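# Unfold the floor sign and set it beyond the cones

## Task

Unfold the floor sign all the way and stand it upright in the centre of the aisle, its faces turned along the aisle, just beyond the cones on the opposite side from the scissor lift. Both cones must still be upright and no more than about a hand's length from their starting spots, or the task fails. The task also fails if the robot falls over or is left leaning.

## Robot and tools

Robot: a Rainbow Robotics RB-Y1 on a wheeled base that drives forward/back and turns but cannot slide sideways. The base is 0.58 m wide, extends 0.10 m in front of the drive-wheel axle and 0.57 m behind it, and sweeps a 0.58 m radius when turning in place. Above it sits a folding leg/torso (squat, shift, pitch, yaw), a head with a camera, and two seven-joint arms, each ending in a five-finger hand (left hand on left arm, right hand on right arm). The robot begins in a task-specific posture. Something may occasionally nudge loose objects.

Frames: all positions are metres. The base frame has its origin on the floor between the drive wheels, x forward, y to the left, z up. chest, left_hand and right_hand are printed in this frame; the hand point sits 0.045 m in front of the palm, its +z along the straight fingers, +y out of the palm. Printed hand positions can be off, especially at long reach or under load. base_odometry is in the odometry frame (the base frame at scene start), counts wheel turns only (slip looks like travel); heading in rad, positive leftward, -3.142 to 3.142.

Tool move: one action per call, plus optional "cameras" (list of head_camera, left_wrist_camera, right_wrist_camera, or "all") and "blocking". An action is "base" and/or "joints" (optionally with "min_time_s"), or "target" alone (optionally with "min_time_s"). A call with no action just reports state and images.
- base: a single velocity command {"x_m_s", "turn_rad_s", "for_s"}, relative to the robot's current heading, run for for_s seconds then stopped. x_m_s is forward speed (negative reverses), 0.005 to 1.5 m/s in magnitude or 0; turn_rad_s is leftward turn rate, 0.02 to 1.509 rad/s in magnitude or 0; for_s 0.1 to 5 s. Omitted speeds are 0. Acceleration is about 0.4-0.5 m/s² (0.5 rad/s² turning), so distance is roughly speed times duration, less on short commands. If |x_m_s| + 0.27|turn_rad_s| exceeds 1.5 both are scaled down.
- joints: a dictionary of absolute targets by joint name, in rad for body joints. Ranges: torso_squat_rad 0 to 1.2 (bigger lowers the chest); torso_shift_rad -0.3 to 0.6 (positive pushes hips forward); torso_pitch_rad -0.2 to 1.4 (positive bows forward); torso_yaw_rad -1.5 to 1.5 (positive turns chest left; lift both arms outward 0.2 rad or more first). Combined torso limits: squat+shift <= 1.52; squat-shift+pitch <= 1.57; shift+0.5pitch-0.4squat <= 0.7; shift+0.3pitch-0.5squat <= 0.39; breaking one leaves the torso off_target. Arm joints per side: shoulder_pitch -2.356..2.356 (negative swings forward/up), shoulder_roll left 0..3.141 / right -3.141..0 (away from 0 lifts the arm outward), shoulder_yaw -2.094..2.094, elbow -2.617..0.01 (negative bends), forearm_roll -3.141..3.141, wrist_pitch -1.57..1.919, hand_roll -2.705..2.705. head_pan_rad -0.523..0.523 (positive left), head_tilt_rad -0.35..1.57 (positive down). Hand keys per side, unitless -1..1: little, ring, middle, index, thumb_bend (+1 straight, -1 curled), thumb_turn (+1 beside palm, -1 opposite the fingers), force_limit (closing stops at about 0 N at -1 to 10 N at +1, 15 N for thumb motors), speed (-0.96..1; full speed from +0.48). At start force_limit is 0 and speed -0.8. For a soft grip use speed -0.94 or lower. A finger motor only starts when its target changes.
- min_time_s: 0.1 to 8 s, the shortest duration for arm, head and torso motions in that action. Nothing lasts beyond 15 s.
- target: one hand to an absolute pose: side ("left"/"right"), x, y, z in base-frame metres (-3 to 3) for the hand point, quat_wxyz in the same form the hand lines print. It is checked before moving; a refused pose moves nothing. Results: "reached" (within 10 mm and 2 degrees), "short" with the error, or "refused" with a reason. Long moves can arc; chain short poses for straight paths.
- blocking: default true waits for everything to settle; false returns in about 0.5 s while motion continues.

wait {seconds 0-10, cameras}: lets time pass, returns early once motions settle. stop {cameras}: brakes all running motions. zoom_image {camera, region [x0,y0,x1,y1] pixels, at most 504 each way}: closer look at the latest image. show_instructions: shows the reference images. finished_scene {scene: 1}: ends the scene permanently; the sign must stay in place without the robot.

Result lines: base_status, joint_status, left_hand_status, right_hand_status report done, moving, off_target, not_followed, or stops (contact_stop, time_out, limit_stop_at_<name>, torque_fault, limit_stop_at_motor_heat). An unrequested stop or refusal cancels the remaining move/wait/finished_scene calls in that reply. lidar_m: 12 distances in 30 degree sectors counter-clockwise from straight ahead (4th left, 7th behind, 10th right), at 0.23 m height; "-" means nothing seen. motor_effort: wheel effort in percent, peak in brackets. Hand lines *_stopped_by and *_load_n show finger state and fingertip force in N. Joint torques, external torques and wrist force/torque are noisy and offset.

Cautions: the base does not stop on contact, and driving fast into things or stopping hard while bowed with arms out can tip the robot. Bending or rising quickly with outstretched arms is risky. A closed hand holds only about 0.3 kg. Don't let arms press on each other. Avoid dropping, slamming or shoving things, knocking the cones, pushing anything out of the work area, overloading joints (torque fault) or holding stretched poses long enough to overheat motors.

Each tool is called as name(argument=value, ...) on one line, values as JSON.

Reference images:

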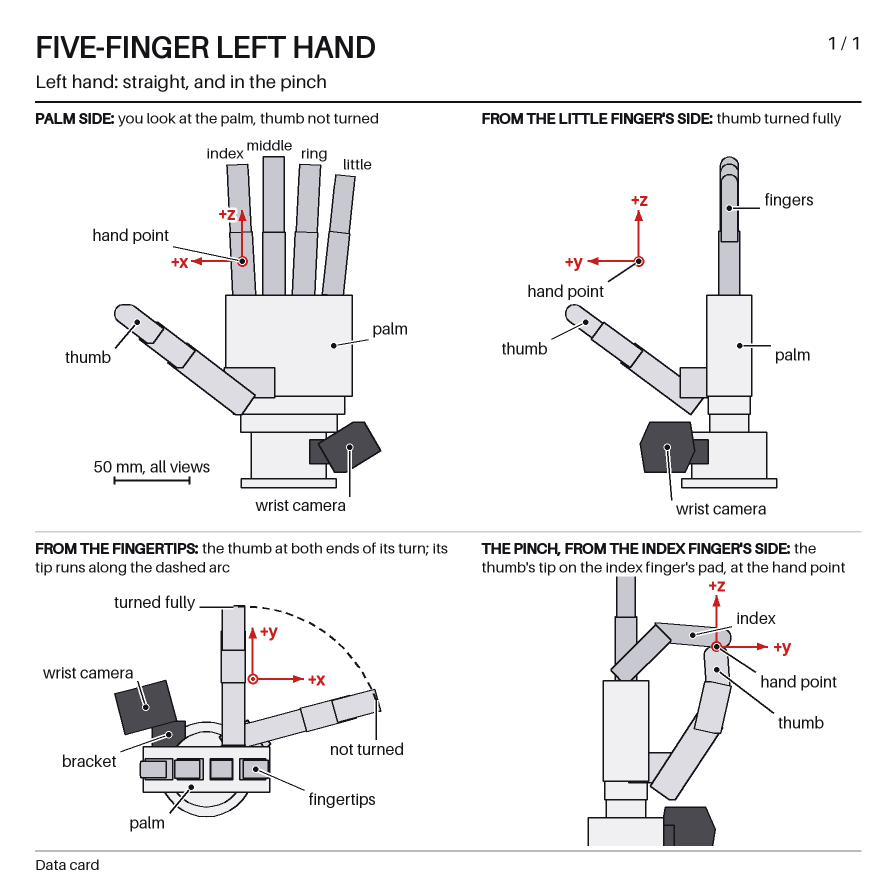

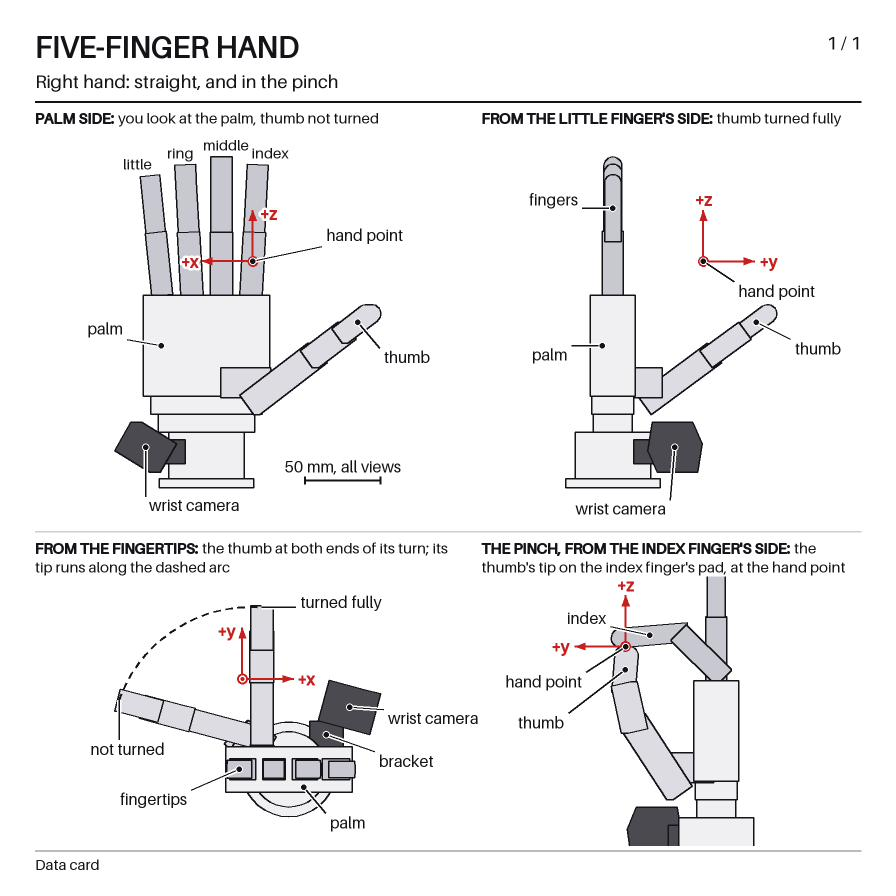

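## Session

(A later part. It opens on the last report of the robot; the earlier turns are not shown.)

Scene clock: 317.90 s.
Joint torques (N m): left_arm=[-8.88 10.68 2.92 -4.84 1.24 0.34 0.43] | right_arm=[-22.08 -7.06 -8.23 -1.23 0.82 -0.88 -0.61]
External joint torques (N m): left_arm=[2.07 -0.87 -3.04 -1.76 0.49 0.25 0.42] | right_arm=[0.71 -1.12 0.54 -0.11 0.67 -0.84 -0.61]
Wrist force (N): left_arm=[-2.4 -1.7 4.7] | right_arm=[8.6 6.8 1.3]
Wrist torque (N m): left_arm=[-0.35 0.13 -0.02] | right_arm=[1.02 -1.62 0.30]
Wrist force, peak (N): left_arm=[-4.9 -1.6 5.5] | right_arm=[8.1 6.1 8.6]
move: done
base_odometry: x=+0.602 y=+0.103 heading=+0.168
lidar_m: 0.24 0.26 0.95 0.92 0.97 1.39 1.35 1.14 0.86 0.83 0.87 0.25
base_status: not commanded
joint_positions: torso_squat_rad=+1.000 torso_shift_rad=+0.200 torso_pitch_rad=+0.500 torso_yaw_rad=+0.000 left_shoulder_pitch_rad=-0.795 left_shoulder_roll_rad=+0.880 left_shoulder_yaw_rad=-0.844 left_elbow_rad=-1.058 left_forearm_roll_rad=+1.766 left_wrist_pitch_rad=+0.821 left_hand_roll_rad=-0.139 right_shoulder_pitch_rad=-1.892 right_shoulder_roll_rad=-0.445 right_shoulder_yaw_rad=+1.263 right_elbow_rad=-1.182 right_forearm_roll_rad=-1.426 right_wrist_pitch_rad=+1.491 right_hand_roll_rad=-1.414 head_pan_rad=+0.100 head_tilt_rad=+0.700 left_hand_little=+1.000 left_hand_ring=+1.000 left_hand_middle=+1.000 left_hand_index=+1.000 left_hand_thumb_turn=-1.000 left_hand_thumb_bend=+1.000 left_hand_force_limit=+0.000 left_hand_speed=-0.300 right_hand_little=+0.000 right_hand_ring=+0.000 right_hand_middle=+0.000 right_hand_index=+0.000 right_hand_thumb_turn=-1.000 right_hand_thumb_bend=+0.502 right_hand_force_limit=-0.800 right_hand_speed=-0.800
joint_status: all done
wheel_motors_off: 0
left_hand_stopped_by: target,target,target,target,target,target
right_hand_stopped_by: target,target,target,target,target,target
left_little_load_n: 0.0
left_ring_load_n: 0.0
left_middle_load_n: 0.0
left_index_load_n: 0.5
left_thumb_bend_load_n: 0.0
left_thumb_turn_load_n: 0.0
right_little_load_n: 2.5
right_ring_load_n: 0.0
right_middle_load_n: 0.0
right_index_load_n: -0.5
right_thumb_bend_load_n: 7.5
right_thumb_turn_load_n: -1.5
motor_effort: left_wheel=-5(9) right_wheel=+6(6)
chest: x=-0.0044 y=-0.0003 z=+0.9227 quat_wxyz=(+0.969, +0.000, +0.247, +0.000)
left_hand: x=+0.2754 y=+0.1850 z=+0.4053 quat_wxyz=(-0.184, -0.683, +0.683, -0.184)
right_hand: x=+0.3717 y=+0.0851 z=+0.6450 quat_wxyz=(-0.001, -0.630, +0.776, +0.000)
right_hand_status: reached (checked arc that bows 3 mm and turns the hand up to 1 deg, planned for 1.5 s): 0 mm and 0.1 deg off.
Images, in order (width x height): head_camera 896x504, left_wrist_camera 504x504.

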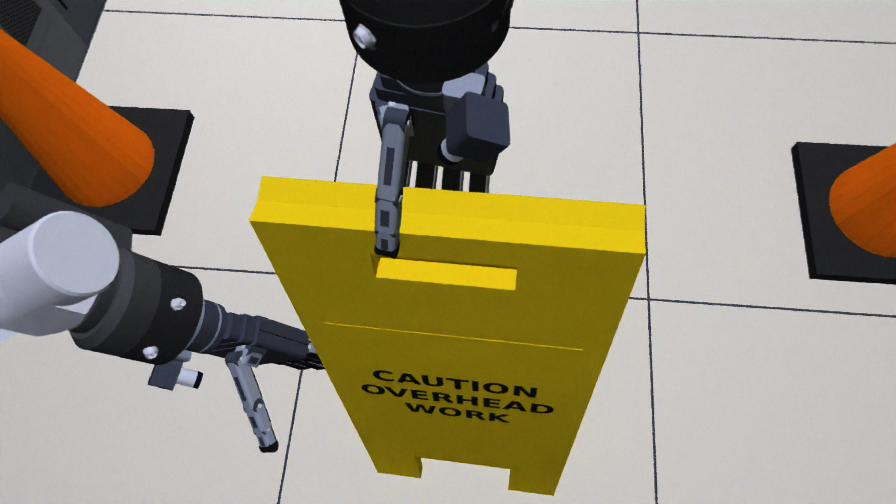

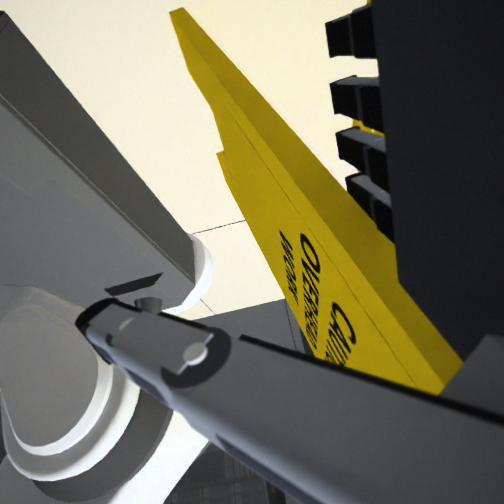

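move(target={"side": "right", "x": 0.367, "y": 0.085, "z": 0.637, "quat_wxyz": [0, -0.63, 0.7766, 0]}, min_time_s=1.0, cameras=["head_camera"])

Scene clock: 320.23 s.
Joint torques (N m): left_arm=[-8.71 11.02 3.19 -4.64 1.35 0.61 0.48] | right_arm=[-19.51 -6.92 -6.17 -1.27 1.15 -1.12 -0.48]
External joint torques (N m): left_arm=[2.24 -0.53 -2.78 -1.56 0.6 0.52 0.46] | right_arm=[3.1 -1.14 2.68 -0.08 1 -1.09 -0.48]
Wrist force (N): left_arm=[-1.6 -1.8 5.4] | right_arm=[8.9 7.0 -4.3]
Wrist torque (N m): left_arm=[-0.51 0.22 0.04] | right_arm=[1.24 -1.39 0.52]
Wrist force, peak (N): left_arm=[-1.9 -1.6 6.6] | right_arm=[9.3 7.7 -4.0]
move: done
base_odometry: x=+0.602 y=+0.103 heading=+0.168
lidar_m: 0.25 0.27 0.95 0.92 0.97 1.39 1.35 1.13 0.86 0.83 0.88 0.26
base_status: not commanded
joint_positions: torso_squat_rad=+1.000 torso_shift_rad=+0.200 torso_pitch_rad=+0.500 torso_yaw_rad=+0.000 left_shoulder_pitch_rad=-0.795 left_shoulder_roll_rad=+0.880 left_shoulder_yaw_rad=-0.844 left_elbow_rad=-1.058 left_forearm_roll_rad=+1.766 left_wrist_pitch_rad=+0.821 left_hand_roll_rad=-0.139 right_shoulder_pitch_rad=-1.876 right_shoulder_roll_rad=-0.448 right_shoulder_yaw_rad=+1.272 right_elbow_rad=-1.207 right_forearm_roll_rad=-1.415 right_wrist_pitch_rad=+1.478 right_hand_roll_rad=-1.434 head_pan_rad=+0.100 head_tilt_rad=+0.700 left_hand_little=+1.000 left_hand_ring=+1.000 left_hand_middle=+1.000 left_hand_index=+1.000 left_hand_thumb_turn=-1.000 left_hand_thumb_bend=+1.000 left_hand_force_limit=+0.000 left_hand_speed=-0.300 right_hand_little=+0.000 right_hand_ring=+0.000 right_hand_middle=+0.000 right_hand_index=+0.000 right_hand_thumb_turn=-1.000 right_hand_thumb_bend=+0.502 right_hand_force_limit=-0.800 right_hand_speed=-0.800
joint_status: all done
wheel_motors_off: 0
left_hand_stopped_by: target,target,target,target,target,target
right_hand_stopped_by: target,target,target,target,target,target
left_little_load_n: 0.0
left_ring_load_n: 0.0
left_middle_load_n: 0.0
left_index_load_n: 0.0
left_thumb_bend_load_n: 0.0
left_thumb_turn_load_n: 0.0
right_little_load_n: 0.0
right_ring_load_n: 0.0
right_middle_load_n: 0.0
right_index_load_n: 0.0
right_thumb_bend_load_n: 6.5
right_thumb_turn_load_n: -0.5
motor_effort: left_wheel=-6(8) right_wheel=+6(6)
chest: x=-0.0044 y=-0.0003 z=+0.9227 quat_wxyz=(+0.969, +0.000, +0.247, +0.000)
left_hand: x=+0.2754 y=+0.1850 z=+0.4053 quat_wxyz=(-0.184, -0.683, +0.683, -0.184)
right_hand: x=+0.3668 y=+0.0853 z=+0.6375 quat_wxyz=(+0.000, -0.630, +0.776, +0.000)
right_hand_status: reached (checked arc that bows 1 mm and turns the hand up to 0 deg, planned for 1.0 s): 1 mm and 0.1 deg off.
Images, in order (width x height): head_camera 896x504.

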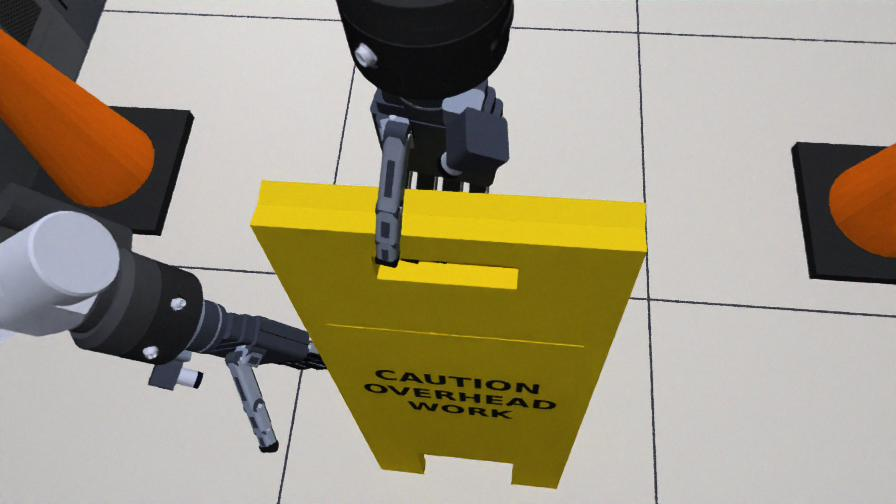

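zoom_image(camera="head_camera", region=[330, 60, 560, 300])

zoom_image(camera="head_camera", region=[60, 200, 340, 480])

Scaled by 2.100 from the camera's image (finer frame: 1280x720).

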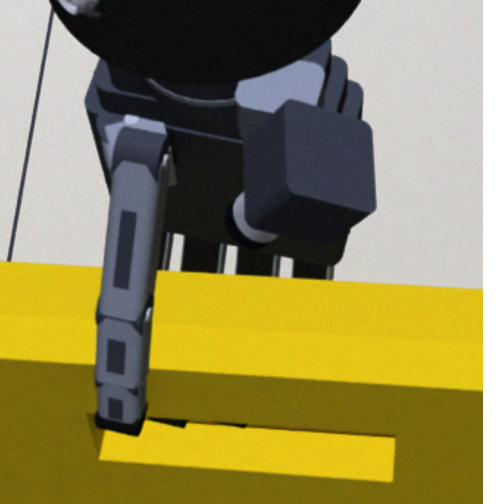

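Scaled by 1.800 from the camera's image (finer frame: 1280x720).

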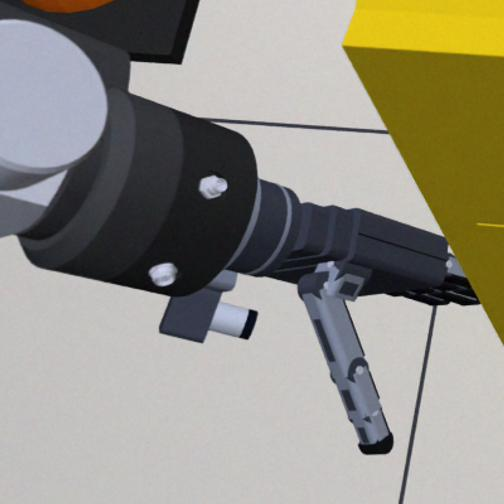

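move(target={"side": "right", "x": 0.337, "y": 0.085, "z": 0.636, "quat_wxyz": [0, -0.63, 0.7766, 0]}, min_time_s=1.8, cameras=["all"])

Scene clock: 326.63 s.
Joint torques (N m): left_arm=[-9.06 11.07 3.05 -4.48 1.31 0.27 0.43] | right_arm=[-19.31 -6.6 -6.47 -1.68 0.56 0.31 -0.34]
External joint torques (N m): left_arm=[1.88 -0.47 -2.91 -1.39 0.56 0.18 0.41] | right_arm=[2.33 -1.21 3.01 -0.34 0.42 0.36 -0.34]
Wrist force (N): left_arm=[-0.2 0.1 5.9] | right_arm=[4.0 5.8 0.0]
Wrist torque (N m): left_arm=[-0.44 0.08 0.09] | right_arm=[1.14 -1.36 0.34]
Wrist force, peak (N): left_arm=[-1.7 -1.6 6.3] | right_arm=[9.9 6.9 -4.8]
move: done
base_odometry: x=+0.602 y=+0.103 heading=+0.168
lidar_m: 0.23 0.25 0.95 0.92 0.97 1.38 1.35 1.12 0.86 0.83 0.88 0.23
base_status: not commanded
joint_positions: torso_squat_rad=+1.000 torso_shift_rad=+0.200 torso_pitch_rad=+0.500 torso_yaw_rad=+0.000 left_shoulder_pitch_rad=-0.795 left_shoulder_roll_rad=+0.880 left_shoulder_yaw_rad=-0.844 left_elbow_rad=-1.058 left_forearm_roll_rad=+1.766 left_wrist_pitch_rad=+0.821 left_hand_roll_rad=-0.139 right_shoulder_pitch_rad=-1.854 right_shoulder_roll_rad=-0.490 right_shoulder_yaw_rad=+1.282 right_elbow_rad=-1.383 right_forearm_roll_rad=-1.398 right_wrist_pitch_rad=+1.485 right_hand_roll_rad=-1.564 head_pan_rad=+0.100 head_tilt_rad=+0.700 left_hand_little=+1.000 left_hand_ring=+1.000 left_hand_middle=+1.000 left_hand_index=+1.000 left_hand_thumb_turn=-1.000 left_hand_thumb_bend=+1.000 left_hand_force_limit=+0.000 left_hand_speed=-0.300 right_hand_little=+0.000 right_hand_ring=+0.000 right_hand_middle=+0.000 right_hand_index=+0.000 right_hand_thumb_turn=-1.000 right_hand_thumb_bend=+0.501 right_hand_force_limit=-0.800 right_hand_speed=-0.800
joint_status: all done
wheel_motors_off: 0
left_hand_stopped_by: target,target,target,target,target,target
right_hand_stopped_by: target,target,target,target,target,target
left_little_load_n: 0.0
left_ring_load_n: 0.0
left_middle_load_n: 0.0
left_index_load_n: 0.0
left_thumb_bend_load_n: 0.0
left_thumb_turn_load_n: -0.5
right_little_load_n: 1.0
right_ring_load_n: 0.0
right_middle_load_n: 0.0
right_index_load_n: 0.0
right_thumb_bend_load_n: 4.5
right_thumb_turn_load_n: 0.5
motor_effort: left_wheel=-6(8) right_wheel=+6(6)
chest: x=-0.0044 y=-0.0003 z=+0.9227 quat_wxyz=(+0.969, +0.000, +0.247, +0.000)
left_hand: x=+0.2753 y=+0.1849 z=+0.4053 quat_wxyz=(-0.184, -0.683, +0.683, -0.184)
right_hand: x=+0.3369 y=+0.0854 z=+0.6363 quat_wxyz=(+0.000, -0.630, +0.776, +0.001)
right_hand_status: reached (checked arc that bows 3 mm and turns the hand up to 1 deg, planned for 1.8 s): 1 mm and 0.1 deg off.
pictures: head_camera, left_wrist_camera, right_wrist_camera
Images, in order (width x height): head_camera 896x504, left_wrist_camera 504x504, right_wrist_camera 504x504.

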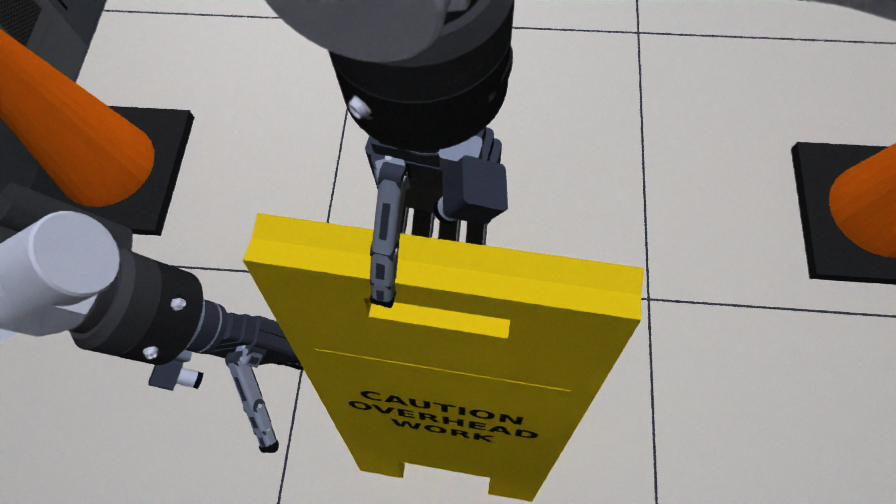

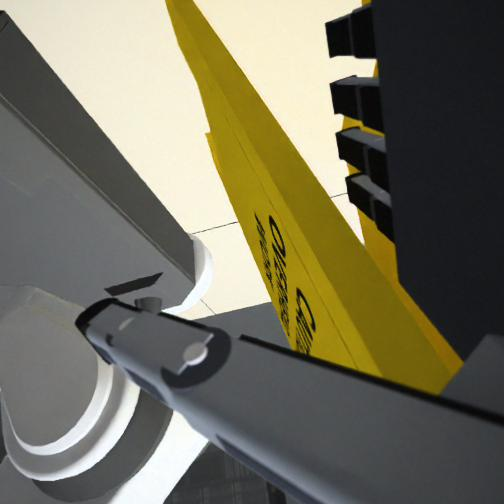

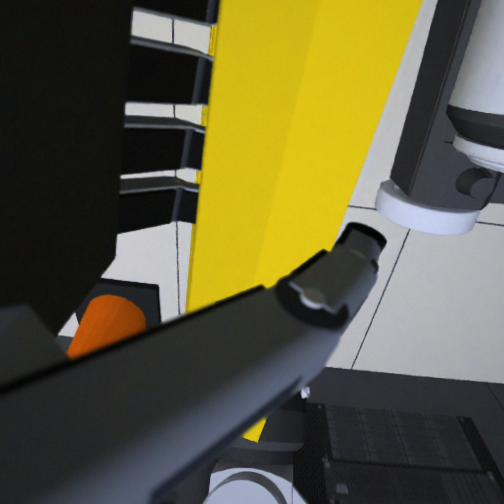

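move(target={"side": "right", "x": 0.339, "y": 0.085, "z": 0.634, "quat_wxyz": [0, -0.6569, 0.754, 0]}, min_time_s=1.0, cameras=["head_camera"])

Scene clock: 329.37 s.
Joint torques (N m): left_arm=[-8.98 10.96 2.68 -4.24 1.19 0.07 0.38] | right_arm=[-21.13 -5.31 -7.18 -0.46 0.95 -0.39 -0.03]
External joint torques (N m): left_arm=[1.97 -0.59 -3.28 -1.16 0.44 -0.02 0.36] | right_arm=[0.66 0.1 2.2 0.85 0.79 -0.35 -0.03]
Wrist force (N): left_arm=[-1.5 -0.1 5.6] | right_arm=[6.3 6.5 -0.4]
Wrist torque (N m): left_arm=[-0.43 0.29 0.04] | right_arm=[1.24 -1.40 0.64]
Wrist force, peak (N): left_arm=[-1.7 -1.1 6.1] | right_arm=[6.8 6.4 -0.5]
move: done
base_odometry: x=+0.602 y=+0.103 heading=+0.168
lidar_m: 0.24 0.26 0.94 0.92 0.98 1.38 1.34 1.13 0.85 0.84 0.88 0.23
base_status: not commanded
joint_positions: torso_squat_rad=+1.000 torso_shift_rad=+0.200 torso_pitch_rad=+0.500 torso_yaw_rad=+0.000 left_shoulder_pitch_rad=-0.795 left_shoulder_roll_rad=+0.880 left_shoulder_yaw_rad=-0.844 left_elbow_rad=-1.058 left_forearm_roll_rad=+1.766 left_wrist_pitch_rad=+0.821 left_hand_roll_rad=-0.139 right_shoulder_pitch_rad=-1.859 right_shoulder_roll_rad=-0.475 right_shoulder_yaw_rad=+1.287 right_elbow_rad=-1.351 right_forearm_roll_rad=-1.395 right_wrist_pitch_rad=+1.476 right_hand_roll_rad=-1.483 head_pan_rad=+0.100 head_tilt_rad=+0.700 left_hand_little=+1.000 left_hand_ring=+1.000 left_hand_middle=+1.000 left_hand_index=+1.000 left_hand_thumb_turn=-1.000 left_hand_thumb_bend=+1.000 left_hand_force_limit=+0.000 left_hand_speed=-0.300 right_hand_little=+0.000 right_hand_ring=+0.000 right_hand_middle=+0.000 right_hand_index=+0.000 right_hand_thumb_turn=-1.000 right_hand_thumb_bend=+0.501 right_hand_force_limit=-0.800 right_hand_speed=-0.800
joint_status: all done
wheel_motors_off: 0
left_hand_stopped_by: target,target,target,target,target,target
right_hand_stopped_by: target,target,target,target,target,target
left_little_load_n: 0.0
left_ring_load_n: 0.0
left_middle_load_n: 0.0
left_index_load_n: 0.0
left_thumb_bend_load_n: 0.0
left_thumb_turn_load_n: 0.0
right_little_load_n: 0.0
right_ring_load_n: 0.0
right_middle_load_n: 0.0
right_index_load_n: 0.0
right_thumb_bend_load_n: 2.0
right_thumb_turn_load_n: -0.5
motor_effort: left_wheel=-5(9) right_wheel=+6(6)
chest: x=-0.0044 y=-0.0003 z=+0.9227 quat_wxyz=(+0.969, +0.000, +0.247, +0.000)
left_hand: x=+0.2753 y=+0.1849 z=+0.4053 quat_wxyz=(-0.184, -0.683, +0.683, -0.184)
right_hand: x=+0.3390 y=+0.0849 z=+0.6341 quat_wxyz=(+0.002, -0.656, +0.755, -0.001)
right_hand_status: reached (checked arc that bows 1 mm and turns the hand up to 4 deg, planned for 1.0 s): 0 mm and 0.3 deg off.
Images, in order (width x height): head_camera 896x504.

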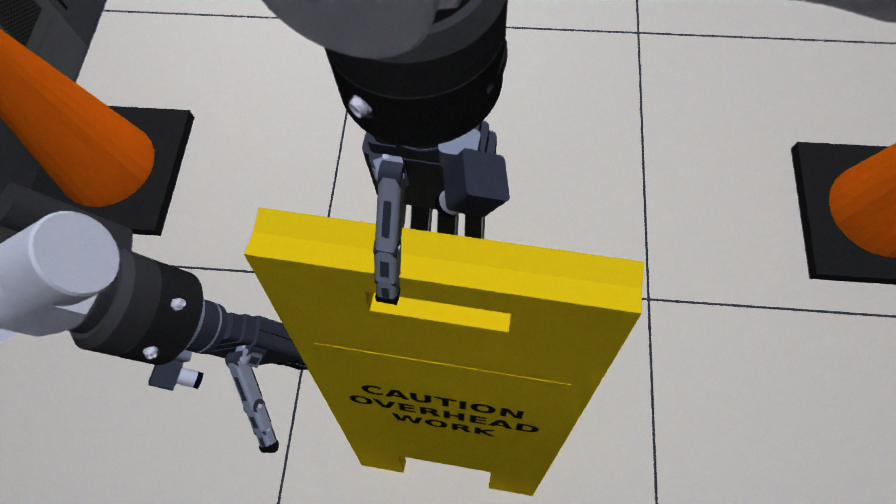

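move(target={"side": "left", "x": 0.3, "y": 0.176, "z": 0.4, "quat_wxyz": [0.183, 0.683, -0.683, 0.183]}, min_time_s=1.5, cameras=["head_camera", "left_wrist_camera"])

Scene clock: 331.70 s.
Joint torques (N m): left_arm=[-11.9 10.34 6.39 -2.72 1.1 0.23 -0.15] | right_arm=[-20.93 -4.83 -6.67 -0.65 1.04 -0.51 0.04]
External joint torques (N m): left_arm=[0.48 -0.65 0.86 0.23 0.34 0.1 -0.16] | right_arm=[0.86 0.59 2.71 0.66 0.88 -0.47 0.04]
Wrist force (N): left_arm=[-1.2 0.3 5.3] | right_arm=[6.5 6.0 -0.5]
Wrist torque (N m): left_arm=[-0.40 0.25 -0.01] | right_arm=[1.13 -1.44 0.68]
Wrist force, peak (N): left_arm=[-1.6 0.3 6.4] | right_arm=[6.8 7.2 -0.1]
move: done
base_odometry: x=+0.602 y=+0.103 heading=+0.168
lidar_m: 0.23 0.26 0.95 0.92 0.97 1.38 1.35 1.12 0.85 0.83 0.88 0.24
base_status: not commanded
joint_positions: torso_squat_rad=+1.000 torso_shift_rad=+0.200 torso_pitch_rad=+0.500 torso_yaw_rad=+0.000 left_shoulder_pitch_rad=-0.880 left_shoulder_roll_rad=+0.798 left_shoulder_yaw_rad=-0.842 left_elbow_rad=-0.902 left_forearm_roll_rad=+1.770 left_wrist_pitch_rad=+0.862 left_hand_roll_rad=-0.184 right_shoulder_pitch_rad=-1.859 right_shoulder_roll_rad=-0.475 right_shoulder_yaw_rad=+1.287 right_elbow_rad=-1.351 right_forearm_roll_rad=-1.395 right_wrist_pitch_rad=+1.476 right_hand_roll_rad=-1.483 head_pan_rad=+0.100 head_tilt_rad=+0.700 left_hand_little=+1.000 left_hand_ring=+1.000 left_hand_middle=+1.000 left_hand_index=+1.000 left_hand_thumb_turn=-1.000 left_hand_thumb_bend=+1.000 left_hand_force_limit=+0.000 left_hand_speed=-0.300 right_hand_little=+0.000 right_hand_ring=+0.000 right_hand_middle=+0.000 right_hand_index=+0.000 right_hand_thumb_turn=-1.000 right_hand_thumb_bend=+0.501 right_hand_force_limit=-0.800 right_hand_speed=-0.800
joint_status: all done
wheel_motors_off: 0
left_hand_stopped_by: target,target,target,target,target,target
right_hand_stopped_by: target,target,target,target,target,target
left_little_load_n: 0.0
left_ring_load_n: 0.0
left_middle_load_n: 0.0
left_index_load_n: 0.0
left_thumb_bend_load_n: 0.0
left_thumb_turn_load_n: 0.0
right_little_load_n: 0.0
right_ring_load_n: 0.0
right_middle_load_n: 0.0
right_index_load_n: -0.5
right_thumb_bend_load_n: 2.0
right_thumb_turn_load_n: -0.5
motor_effort: left_wheel=-7(8) right_wheel=+6(6)
chest: x=-0.0044 y=-0.0003 z=+0.9227 quat_wxyz=(+0.969, +0.000, +0.247, +0.000)
left_hand: x=+0.2994 y=+0.1759 z=+0.4001 quat_wxyz=(-0.182, -0.683, +0.683, -0.183)
left_hand_status: reached (checked arc that bows 6 mm and turns the hand up to 1 deg, planned for 1.5 s): 1 mm and 0.2 deg off.
right_hand: x=+0.3390 y=+0.0849 z=+0.6341 quat_wxyz=(+0.002, -0.656, +0.755, -0.001)
Images, in order (width x height): head_camera 896x504, left_wrist_camera 504x504.

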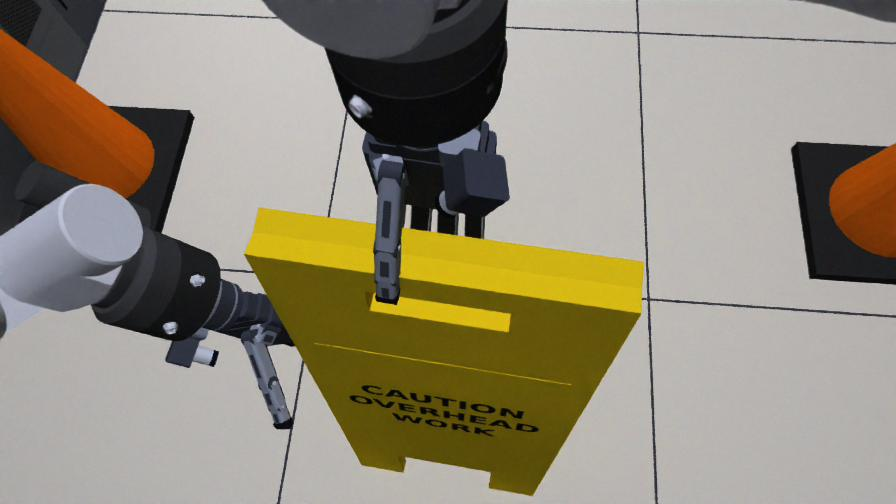

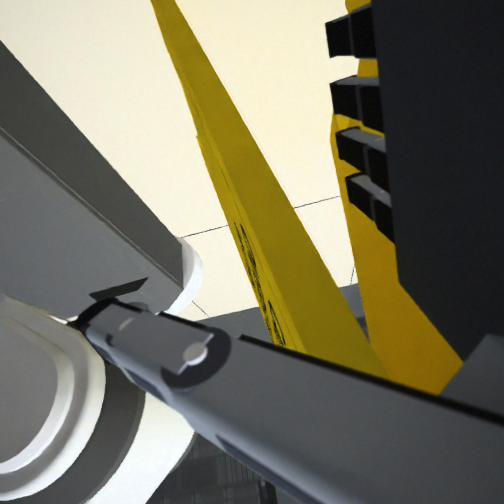

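move(target={"side": "left", "x": 0.32, "y": 0.172, "z": 0.395, "quat_wxyz": [0.183, 0.683, -0.683, 0.183]}, min_time_s=1.5, cameras=["head_camera", "left_wrist_camera"])

Scene clock: 334.33 s.
Joint torques (N m): left_arm=[-13.43 9.74 5.62 -2.46 1.16 0.33 -0.06] | right_arm=[-21.29 -5.21 -6.87 -0.57 0.86 -0.46 -0.02]
External joint torques (N m): left_arm=[0.2 -0.76 0.88 0.23 0.38 0.11 -0.08] | right_arm=[0.49 0.21 2.51 0.74 0.7 -0.41 -0.02]
Wrist force (N): left_arm=[-1.0 -0.4 5.1] | right_arm=[6.2 6.1 0.1]
Wrist torque (N m): left_arm=[-0.44 0.16 0.03] | right_arm=[1.15 -1.40 0.65]
Wrist force, peak (N): left_arm=[-0.7 -0.1 6.1] | right_arm=[7.2 6.5 -0.1]
move: done
base_odometry: x=+0.602 y=+0.103 heading=+0.168
lidar_m: 0.23 0.26 0.95 0.92 0.98 1.39 1.35 1.13 0.85 0.83 0.88 0.23
base_status: not commanded
joint_positions: torso_squat_rad=+1.000 torso_shift_rad=+0.200 torso_pitch_rad=+0.500 torso_yaw_rad=+0.000 left_shoulder_pitch_rad=-0.962 left_shoulder_roll_rad=+0.710 left_shoulder_yaw_rad=-0.827 left_elbow_rad=-0.708 left_forearm_roll_rad=+1.791 left_wrist_pitch_rad=+0.907 left_hand_roll_rad=-0.274 right_shoulder_pitch_rad=-1.859 right_shoulder_roll_rad=-0.475 right_shoulder_yaw_rad=+1.287 right_elbow_rad=-1.351 right_forearm_roll_rad=-1.395 right_wrist_pitch_rad=+1.476 right_hand_roll_rad=-1.483 head_pan_rad=+0.100 head_tilt_rad=+0.700 left_hand_little=+1.000 left_hand_ring=+1.000 left_hand_middle=+1.000 left_hand_index=+1.000 left_hand_thumb_turn=-1.000 left_hand_thumb_bend=+1.000 left_hand_force_limit=+0.000 left_hand_speed=-0.300 right_hand_little=+0.000 right_hand_ring=+0.000 right_hand_middle=+0.000 right_hand_index=+0.000 right_hand_thumb_turn=-1.000 right_hand_thumb_bend=+0.501 right_hand_force_limit=-0.800 right_hand_speed=-0.800
joint_status: all done
wheel_motors_off: 0
left_hand_stopped_by: target,target,target,target,target,target
right_hand_stopped_by: target,target,target,target,target,target
left_little_load_n: 0.0
left_ring_load_n: 0.0
left_middle_load_n: 0.0
left_index_load_n: 0.0
left_thumb_bend_load_n: 0.0
left_thumb_turn_load_n: -0.5
right_little_load_n: 0.0
right_ring_load_n: 0.0
right_middle_load_n: 0.0
right_index_load_n: 0.0
right_thumb_bend_load_n: 2.0
right_thumb_turn_load_n: -0.5
motor_effort: left_wheel=-4(8) right_wheel=+6(6)
chest: x=-0.0044 y=-0.0003 z=+0.9227 quat_wxyz=(+0.969, +0.000, +0.247, +0.000)
left_hand: x=+0.3192 y=+0.1717 z=+0.3953 quat_wxyz=(-0.180, -0.684, +0.683, -0.183)
left_hand_status: reached (checked arc that bows 7 mm and turns the hand up to 1 deg, planned for 1.5 s): 1 mm and 0.3 deg off.
right_hand: x=+0.3390 y=+0.0849 z=+0.6341 quat_wxyz=(+0.002, -0.656, +0.755, -0.001)
Images, in order (width x height): head_camera 896x504, left_wrist_camera 504x504.

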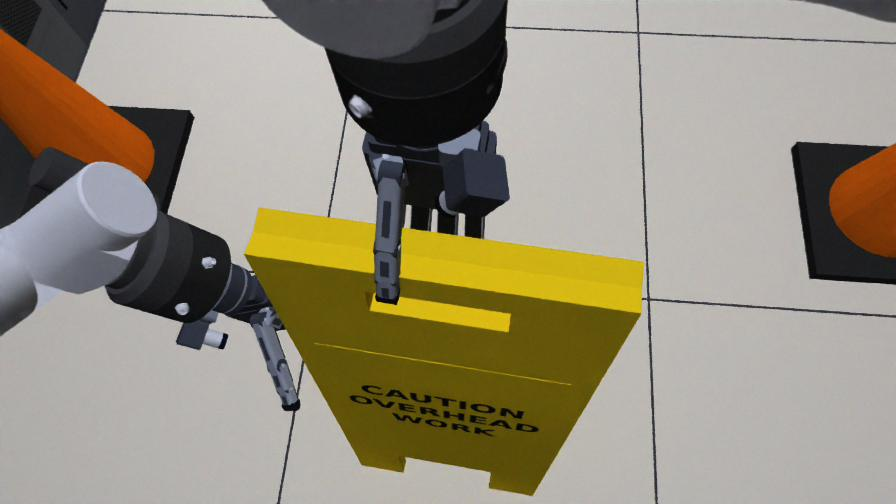

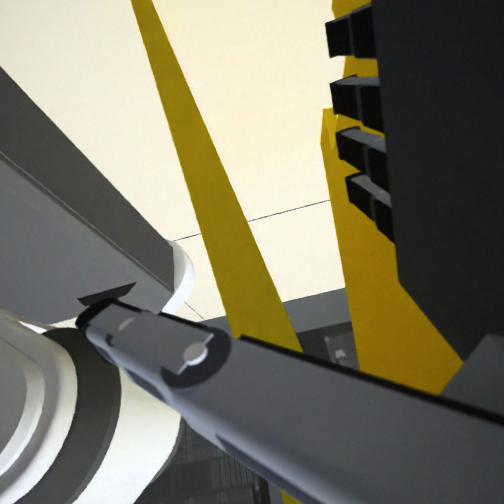

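move(target={"side": "left", "x": 0.34, "y": 0.17, "z": 0.39, "quat_wxyz": [0.183, 0.683, -0.683, 0.183]}, min_time_s=1.5, cameras=["head_camera", "left_wrist_camera"])

Scene clock: 336.57 s.
Joint torques (N m): left_arm=[-14.46 9.43 3.35 -1.67 1.15 0.39 0.07] | right_arm=[-21.06 -4.96 -6.55 -0.58 0.71 -0.4 0.03]
External joint torques (N m): left_arm=[0.85 -0.17 0.67 0.36 0.4 0 0.05] | right_arm=[0.72 0.46 2.83 0.73 0.55 -0.36 0.04]
Wrist force (N): left_arm=[-1.2 -0.4 5.8] | right_arm=[5.9 6.3 -0.2]
Wrist torque (N m): left_arm=[-0.53 0.26 -0.03] | right_arm=[1.17 -1.36 0.65]
Wrist force, peak (N): left_arm=[-0.9 -0.6 6.3] | right_arm=[6.5 6.6 -0.3]
move: done
base_odometry: x=+0.602 y=+0.103 heading=+0.168
lidar_m: 0.23 0.25 0.95 0.92 0.99 1.39 1.35 1.15 0.85 0.83 0.88 0.24
base_status: not commanded
joint_positions: torso_squat_rad=+1.000 torso_shift_rad=+0.200 torso_pitch_rad=+0.500 torso_yaw_rad=+0.000 left_shoulder_pitch_rad=-1.107 left_shoulder_roll_rad=+0.556 left_shoulder_yaw_rad=-0.784 left_elbow_rad=-0.314 left_forearm_roll_rad=+1.837 left_wrist_pitch_rad=+0.980 left_hand_roll_rad=-0.486 right_shoulder_pitch_rad=-1.859 right_shoulder_roll_rad=-0.475 right_shoulder_yaw_rad=+1.287 right_elbow_rad=-1.351 right_forearm_roll_rad=-1.395 right_wrist_pitch_rad=+1.476 right_hand_roll_rad=-1.483 head_pan_rad=+0.100 head_tilt_rad=+0.700 left_hand_little=+1.000 left_hand_ring=+1.000 left_hand_middle=+1.000 left_hand_index=+1.000 left_hand_thumb_turn=-1.000 left_hand_thumb_bend=+1.000 left_hand_force_limit=+0.000 left_hand_speed=-0.300 right_hand_little=+0.000 right_hand_ring=+0.000 right_hand_middle=+0.000 right_hand_index=+0.000 right_hand_thumb_turn=-1.000 right_hand_thumb_bend=+0.501 right_hand_force_limit=-0.800 right_hand_speed=-0.800
joint_status: all done
wheel_motors_off: 0
left_hand_stopped_by: target,target,target,target,target,target
right_hand_stopped_by: target,target,target,target,target,target
left_little_load_n: -0.5
left_ring_load_n: 0.0
left_middle_load_n: 0.0
left_index_load_n: 0.0
left_thumb_bend_load_n: 0.0
left_thumb_turn_load_n: 0.0
right_little_load_n: 0.0
right_ring_load_n: 0.0
right_middle_load_n: 0.5
right_index_load_n: 0.0
right_thumb_bend_load_n: 2.0
right_thumb_turn_load_n: -0.5
motor_effort: left_wheel=-5(9) right_wheel=+6(6)
chest: x=-0.0045 y=-0.0003 z=+0.9227 quat_wxyz=(+0.969, +0.000, +0.247, +0.000)
left_hand: x=+0.3393 y=+0.1699 z=+0.3903 quat_wxyz=(-0.177, -0.685, +0.683, -0.184)
left_hand_status: reached (checked arc that bows 16 mm and turns the hand up to 2 deg, planned for 1.5 s): 1 mm and 0.7 deg off.
right_hand: x=+0.3390 y=+0.0849 z=+0.6342 quat_wxyz=(+0.002, -0.656, +0.755, -0.001)
Images, in order (width x height): head_camera 896x504, left_wrist_camera 504x504.

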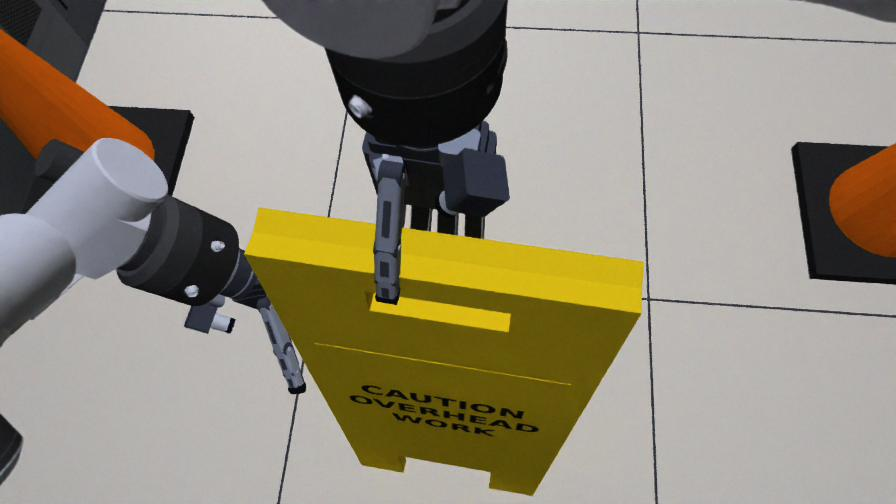

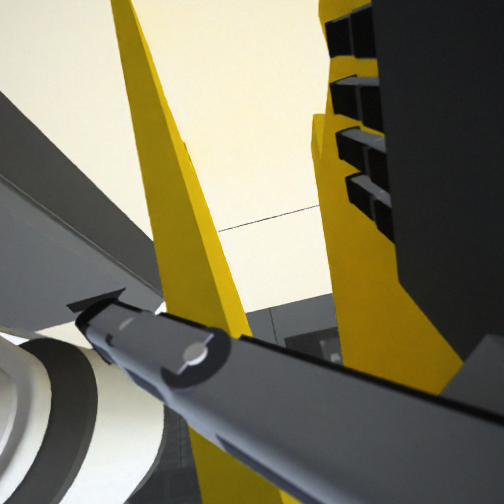

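move(target={"side": "left", "x": 0.352, "y": 0.175, "z": 0.43, "quat_wxyz": [0.183, 0.683, -0.683, 0.183]}, min_time_s=1.5, cameras=["head_camera", "left_wrist_camera"])

Scene clock: 339.10 s.
Joint torques (N m): left_arm=[-13.73 12.08 2.86 -3.87 0.92 0.02 0.25] | right_arm=[-21.17 -4.9 -7.45 -1.89 -0.17 -0.26 -0.02]
External joint torques (N m): left_arm=[1.69 1.16 -1.83 -1.31 0.06 -0.23 0.23] | right_arm=[0.62 0.52 1.93 -0.58 -0.33 -0.22 -0.02]
Wrist force (N): left_arm=[-1.6 0.2 5.8] | right_arm=[5.9 3.2 2.5]
Wrist torque (N m): left_arm=[-0.61 0.20 0.04] | right_arm=[1.11 -1.40 0.63]
Wrist force, peak (N): left_arm=[-2.0 1.5 6.2] | right_arm=[5.7 7.4 -0.7]
move: done
base_odometry: x=+0.602 y=+0.103 heading=+0.168
lidar_m: 0.23 0.27 0.95 0.93 0.98 1.39 1.35 1.15 0.86 0.83 0.87 0.24
base_status: not commanded
joint_positions: torso_squat_rad=+1.000 torso_shift_rad=+0.200 torso_pitch_rad=+0.500 torso_yaw_rad=+0.000 left_shoulder_pitch_rad=-1.071 left_shoulder_roll_rad=+0.713 left_shoulder_yaw_rad=-0.812 left_elbow_rad=-0.619 left_forearm_roll_rad=+1.807 left_wrist_pitch_rad=+1.022 left_hand_roll_rad=-0.280 right_shoulder_pitch_rad=-1.859 right_shoulder_roll_rad=-0.475 right_shoulder_yaw_rad=+1.287 right_elbow_rad=-1.350 right_forearm_roll_rad=-1.395 right_wrist_pitch_rad=+1.476 right_hand_roll_rad=-1.483 head_pan_rad=+0.100 head_tilt_rad=+0.700 left_hand_little=+1.000 left_hand_ring=+1.000 left_hand_middle=+1.000 left_hand_index=+1.000 left_hand_thumb_turn=-1.000 left_hand_thumb_bend=+1.000 left_hand_force_limit=+0.000 left_hand_speed=-0.300 right_hand_little=+0.000 right_hand_ring=+0.000 right_hand_middle=+0.000 right_hand_index=+0.000 right_hand_thumb_turn=-1.000 right_hand_thumb_bend=+0.500 right_hand_force_limit=-0.800 right_hand_speed=-0.800
joint_status: all done
wheel_motors_off: 0
left_hand_stopped_by: target,target,target,target,target,target
right_hand_stopped_by: target,target,target,target,target,target
left_little_load_n: 0.0
left_ring_load_n: 0.0
left_middle_load_n: 0.0
left_index_load_n: -0.5
left_thumb_bend_load_n: 0.0
left_thumb_turn_load_n: -0.5
right_little_load_n: 0.0
right_ring_load_n: 0.0
right_middle_load_n: 0.0
right_index_load_n: 1.0
right_thumb_bend_load_n: 0.0
right_thumb_turn_load_n: 0.0
motor_effort: left_wheel=-4(8) right_wheel=+6(6)
chest: x=-0.0045 y=-0.0003 z=+0.9227 quat_wxyz=(+0.969, +0.000, +0.247, +0.000)
left_hand: x=+0.3516 y=+0.1744 z=+0.4303 quat_wxyz=(-0.191, -0.681, +0.683, -0.183)
left_hand_status: reached (checked arc that bows 10 mm and turns the hand up to 2 deg, planned for 1.5 s): 1 mm and 0.9 deg off.
right_hand: x=+0.3392 y=+0.0848 z=+0.6341 quat_wxyz=(+0.002, -0.656, +0.755, -0.001)
Images, in order (width x height): head_camera 896x504, left_wrist_camera 504x504.

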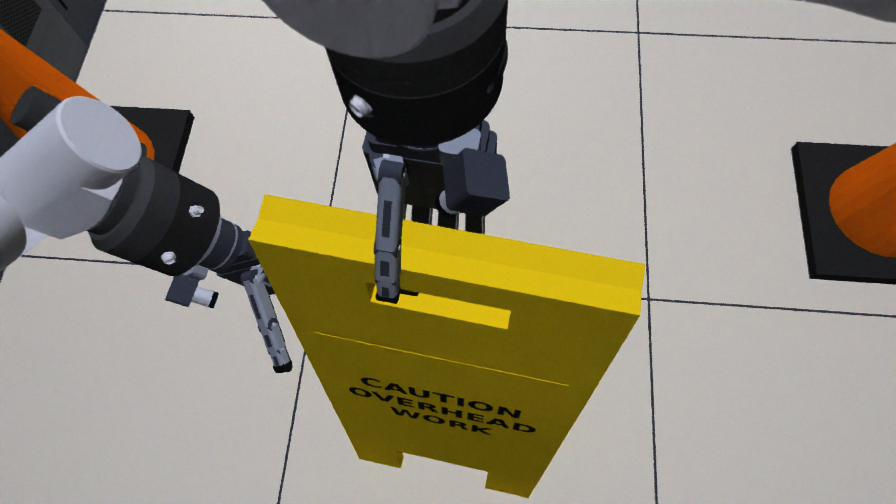

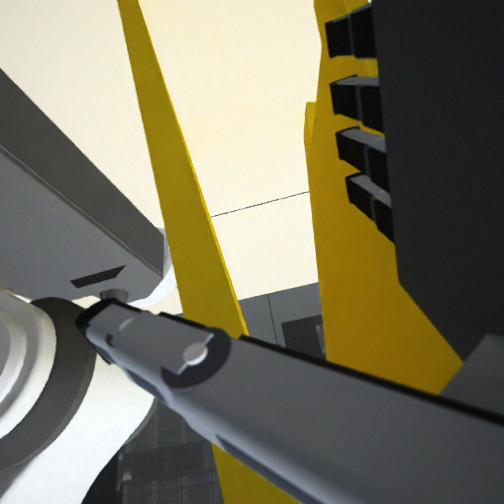

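move(target={"side": "left", "x": 0.30, "y": 0.176, "z": 0.405, "quat_wxyz": [0.183, 0.683, -0.683, 0.183]}, min_time_s=1.5)

move(target={"side": "left", "x": 0.24, "y": 0.18, "z": 0.405, "quat_wxyz": [0.183, 0.683, -0.683, 0.183]}, min_time_s=2.5, cameras=["head_camera", "left_wrist_camera"])

Scene clock: 341.67 s.
Joint torques (N m): left_arm=[-10.04 12.73 2.73 -4.09 0.65 -0.05 0.42] | right_arm=[-21.24 -4.92 -8.26 -1.75 -0.35 -0.28 -0.09]
External joint torques (N m): left_arm=[2.36 1.65 -2.92 -1.08 -0.13 -0.18 0.4] | right_arm=[0.55 0.5 1.12 -0.44 -0.51 -0.24 -0.09]
Wrist force (N): left_arm=[-0.9 -0.2 6.3] | right_arm=[5.8 3.8 2.5]
Wrist torque (N m): left_arm=[-0.53 0.18 0.04] | right_arm=[1.12 -1.40 0.63]
Wrist force, peak (N): left_arm=[-2.5 0.3 5.9] | right_arm=[6.3 4.1 2.4]
move: done
base_odometry: x=+0.602 y=+0.103 heading=+0.168
lidar_m: 0.24 0.26 0.94 0.92 0.98 1.39 1.35 1.13 0.85 0.82 0.88 0.23
base_status: not commanded
joint_positions: torso_squat_rad=+1.000 torso_shift_rad=+0.200 torso_pitch_rad=+0.500 torso_yaw_rad=+0.000 left_shoulder_pitch_rad=-0.877 left_shoulder_roll_rad=+0.808 left_shoulder_yaw_rad=-0.834 left_elbow_rad=-0.921 left_forearm_roll_rad=+1.766 left_wrist_pitch_rad=+0.873 left_hand_roll_rad=-0.174 right_shoulder_pitch_rad=-1.859 right_shoulder_roll_rad=-0.475 right_shoulder_yaw_rad=+1.287 right_elbow_rad=-1.350 right_forearm_roll_rad=-1.395 right_wrist_pitch_rad=+1.476 right_hand_roll_rad=-1.483 head_pan_rad=+0.100 head_tilt_rad=+0.700 left_hand_little=+1.000 left_hand_ring=+1.000 left_hand_middle=+1.000 left_hand_index=+1.000 left_hand_thumb_turn=-1.000 left_hand_thumb_bend=+1.000 left_hand_force_limit=+0.000 left_hand_speed=-0.300 right_hand_little=+0.000 right_hand_ring=+0.000 right_hand_middle=+0.000 right_hand_index=+0.000 right_hand_thumb_turn=-1.000 right_hand_thumb_bend=+0.500 right_hand_force_limit=-0.800 right_hand_speed=-0.800
joint_status: all done
wheel_motors_off: 0
left_hand_stopped_by: target,target,target,target,target,target
right_hand_stopped_by: target,target,target,target,target,target
left_little_load_n: 0.0
left_ring_load_n: 0.0
left_middle_load_n: 0.0
left_index_load_n: 0.0
left_thumb_bend_load_n: 0.0
left_thumb_turn_load_n: 0.0
right_little_load_n: 0.0
right_ring_load_n: 0.0
right_middle_load_n: 0.0
right_index_load_n: 0.5
right_thumb_bend_load_n: 0.0
right_thumb_turn_load_n: 0.0
motor_effort: left_wheel=-4(8) right_wheel=+6(6)
chest: x=-0.0045 y=-0.0003 z=+0.9227 quat_wxyz=(+0.969, +0.000, +0.247, +0.000)
left_hand: x=+0.3002 y=+0.1757 z=+0.4052 quat_wxyz=(-0.184, -0.683, +0.683, -0.184)
left_hand_status: reached (checked arc that bows 12 mm and turns the hand up to 2 deg, planned for 1.5 s): 0 mm and 0.2 deg off.
right_hand: x=+0.3392 y=+0.0848 z=+0.6341 quat_wxyz=(+0.002, -0.656, +0.755, -0.001)
pictures: none

Scene clock: 344.50 s.
Joint torques (N m): left_arm=[-4.36 10.72 0.27 -5.79 0.37 1.45 0.23] | right_arm=[-21.62 -6.21 -9.59 -0.25 0.98 -0.85 -0.58]
External joint torques (N m): left_arm=[4.82 -0.7 -5.8 -2.29 -0.32 1.46 0.22] | right_arm=[0.16 -0.8 -0.21 1.05 0.82 -0.81 -0.58]
Wrist force (N): left_arm=[-1.7 -6.8 6.0] | right_arm=[8.6 9.8 2.5]
Wrist torque (N m): left_arm=[-0.46 0.09 -0.01] | right_arm=[1.18 -1.74 0.23]
Wrist force, peak (N): left_arm=[-9.6 -2.2 3.0] | right_arm=[14.1 5.2 2.7]
move: done
base_odometry: x=+0.602 y=+0.103 heading=+0.168
lidar_m: 0.22 0.23 0.94 0.92 0.98 1.38 1.35 1.13 0.86 0.83 0.88 0.23
base_status: not commanded
joint_positions: torso_squat_rad=+1.000 torso_shift_rad=+0.200 torso_pitch_rad=+0.500 torso_yaw_rad=+0.000 left_shoulder_pitch_rad=-0.694 left_shoulder_roll_rad=+0.947 left_shoulder_yaw_rad=-0.861 left_elbow_rad=-1.245 left_forearm_roll_rad=+1.708 left_wrist_pitch_rad=+0.734 left_hand_roll_rad=-0.044 right_shoulder_pitch_rad=-1.859 right_shoulder_roll_rad=-0.475 right_shoulder_yaw_rad=+1.288 right_elbow_rad=-1.351 right_forearm_roll_rad=-1.395 right_wrist_pitch_rad=+1.476 right_hand_roll_rad=-1.483 head_pan_rad=+0.100 head_tilt_rad=+0.700 left_hand_little=+1.000 left_hand_ring=+1.000 left_hand_middle=+1.000 left_hand_index=+1.000 left_hand_thumb_turn=-1.000 left_hand_thumb_bend=+1.000 left_hand_force_limit=+0.000 left_hand_speed=-0.300 right_hand_little=+0.000 right_hand_ring=+0.000 right_hand_middle=+0.000 right_hand_index=+0.000 right_hand_thumb_turn=-1.000 right_hand_thumb_bend=+0.502 right_hand_force_limit=-0.800 right_hand_speed=-0.800
joint_status: all done
wheel_motors_off: 0
left_hand_stopped_by: target,target,target,target,target,target
right_hand_stopped_by: target,target,target,target,target,target
left_little_load_n: 0.0
left_ring_load_n: 0.0
left_middle_load_n: 0.0
left_index_load_n: 0.0
left_thumb_bend_load_n: 0.0
left_thumb_turn_load_n: 0.0
right_little_load_n: 2.5
right_ring_load_n: 0.0
right_middle_load_n: 0.0
right_index_load_n: -0.5
right_thumb_bend_load_n: 12.0
right_thumb_turn_load_n: -2.0
motor_effort: left_wheel=-4(8) right_wheel=+6(6)
chest: x=-0.0045 y=-0.0003 z=+0.9227 quat_wxyz=(+0.969, +0.000, +0.247, +0.000)
left_hand: x=+0.2413 y=+0.1799 z=+0.4054 quat_wxyz=(-0.183, -0.683, +0.683, -0.185)
left_hand_status: reached (checked arc that bows 14 mm and turns the hand up to 2 deg, planned for 2.5 s): 1 mm and 0.2 deg off.
right_hand: x=+0.3387 y=+0.0848 z=+0.6339 quat_wxyz=(+0.002, -0.656, +0.755, -0.001)
Images, in order (width x height): head_camera 896x504, left_wrist_camera 504x504.

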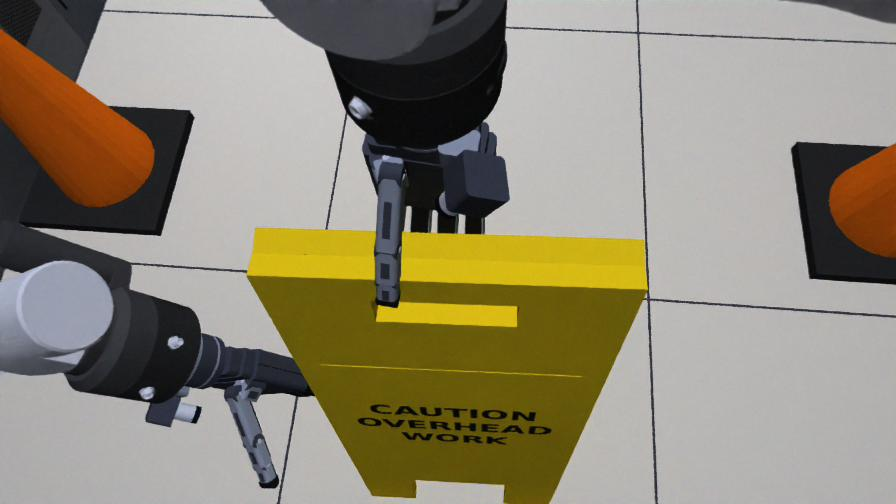

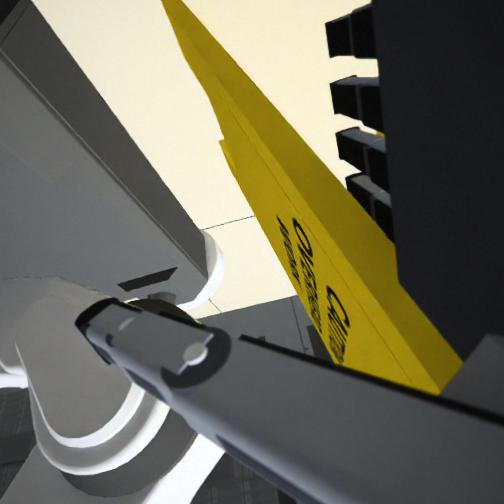

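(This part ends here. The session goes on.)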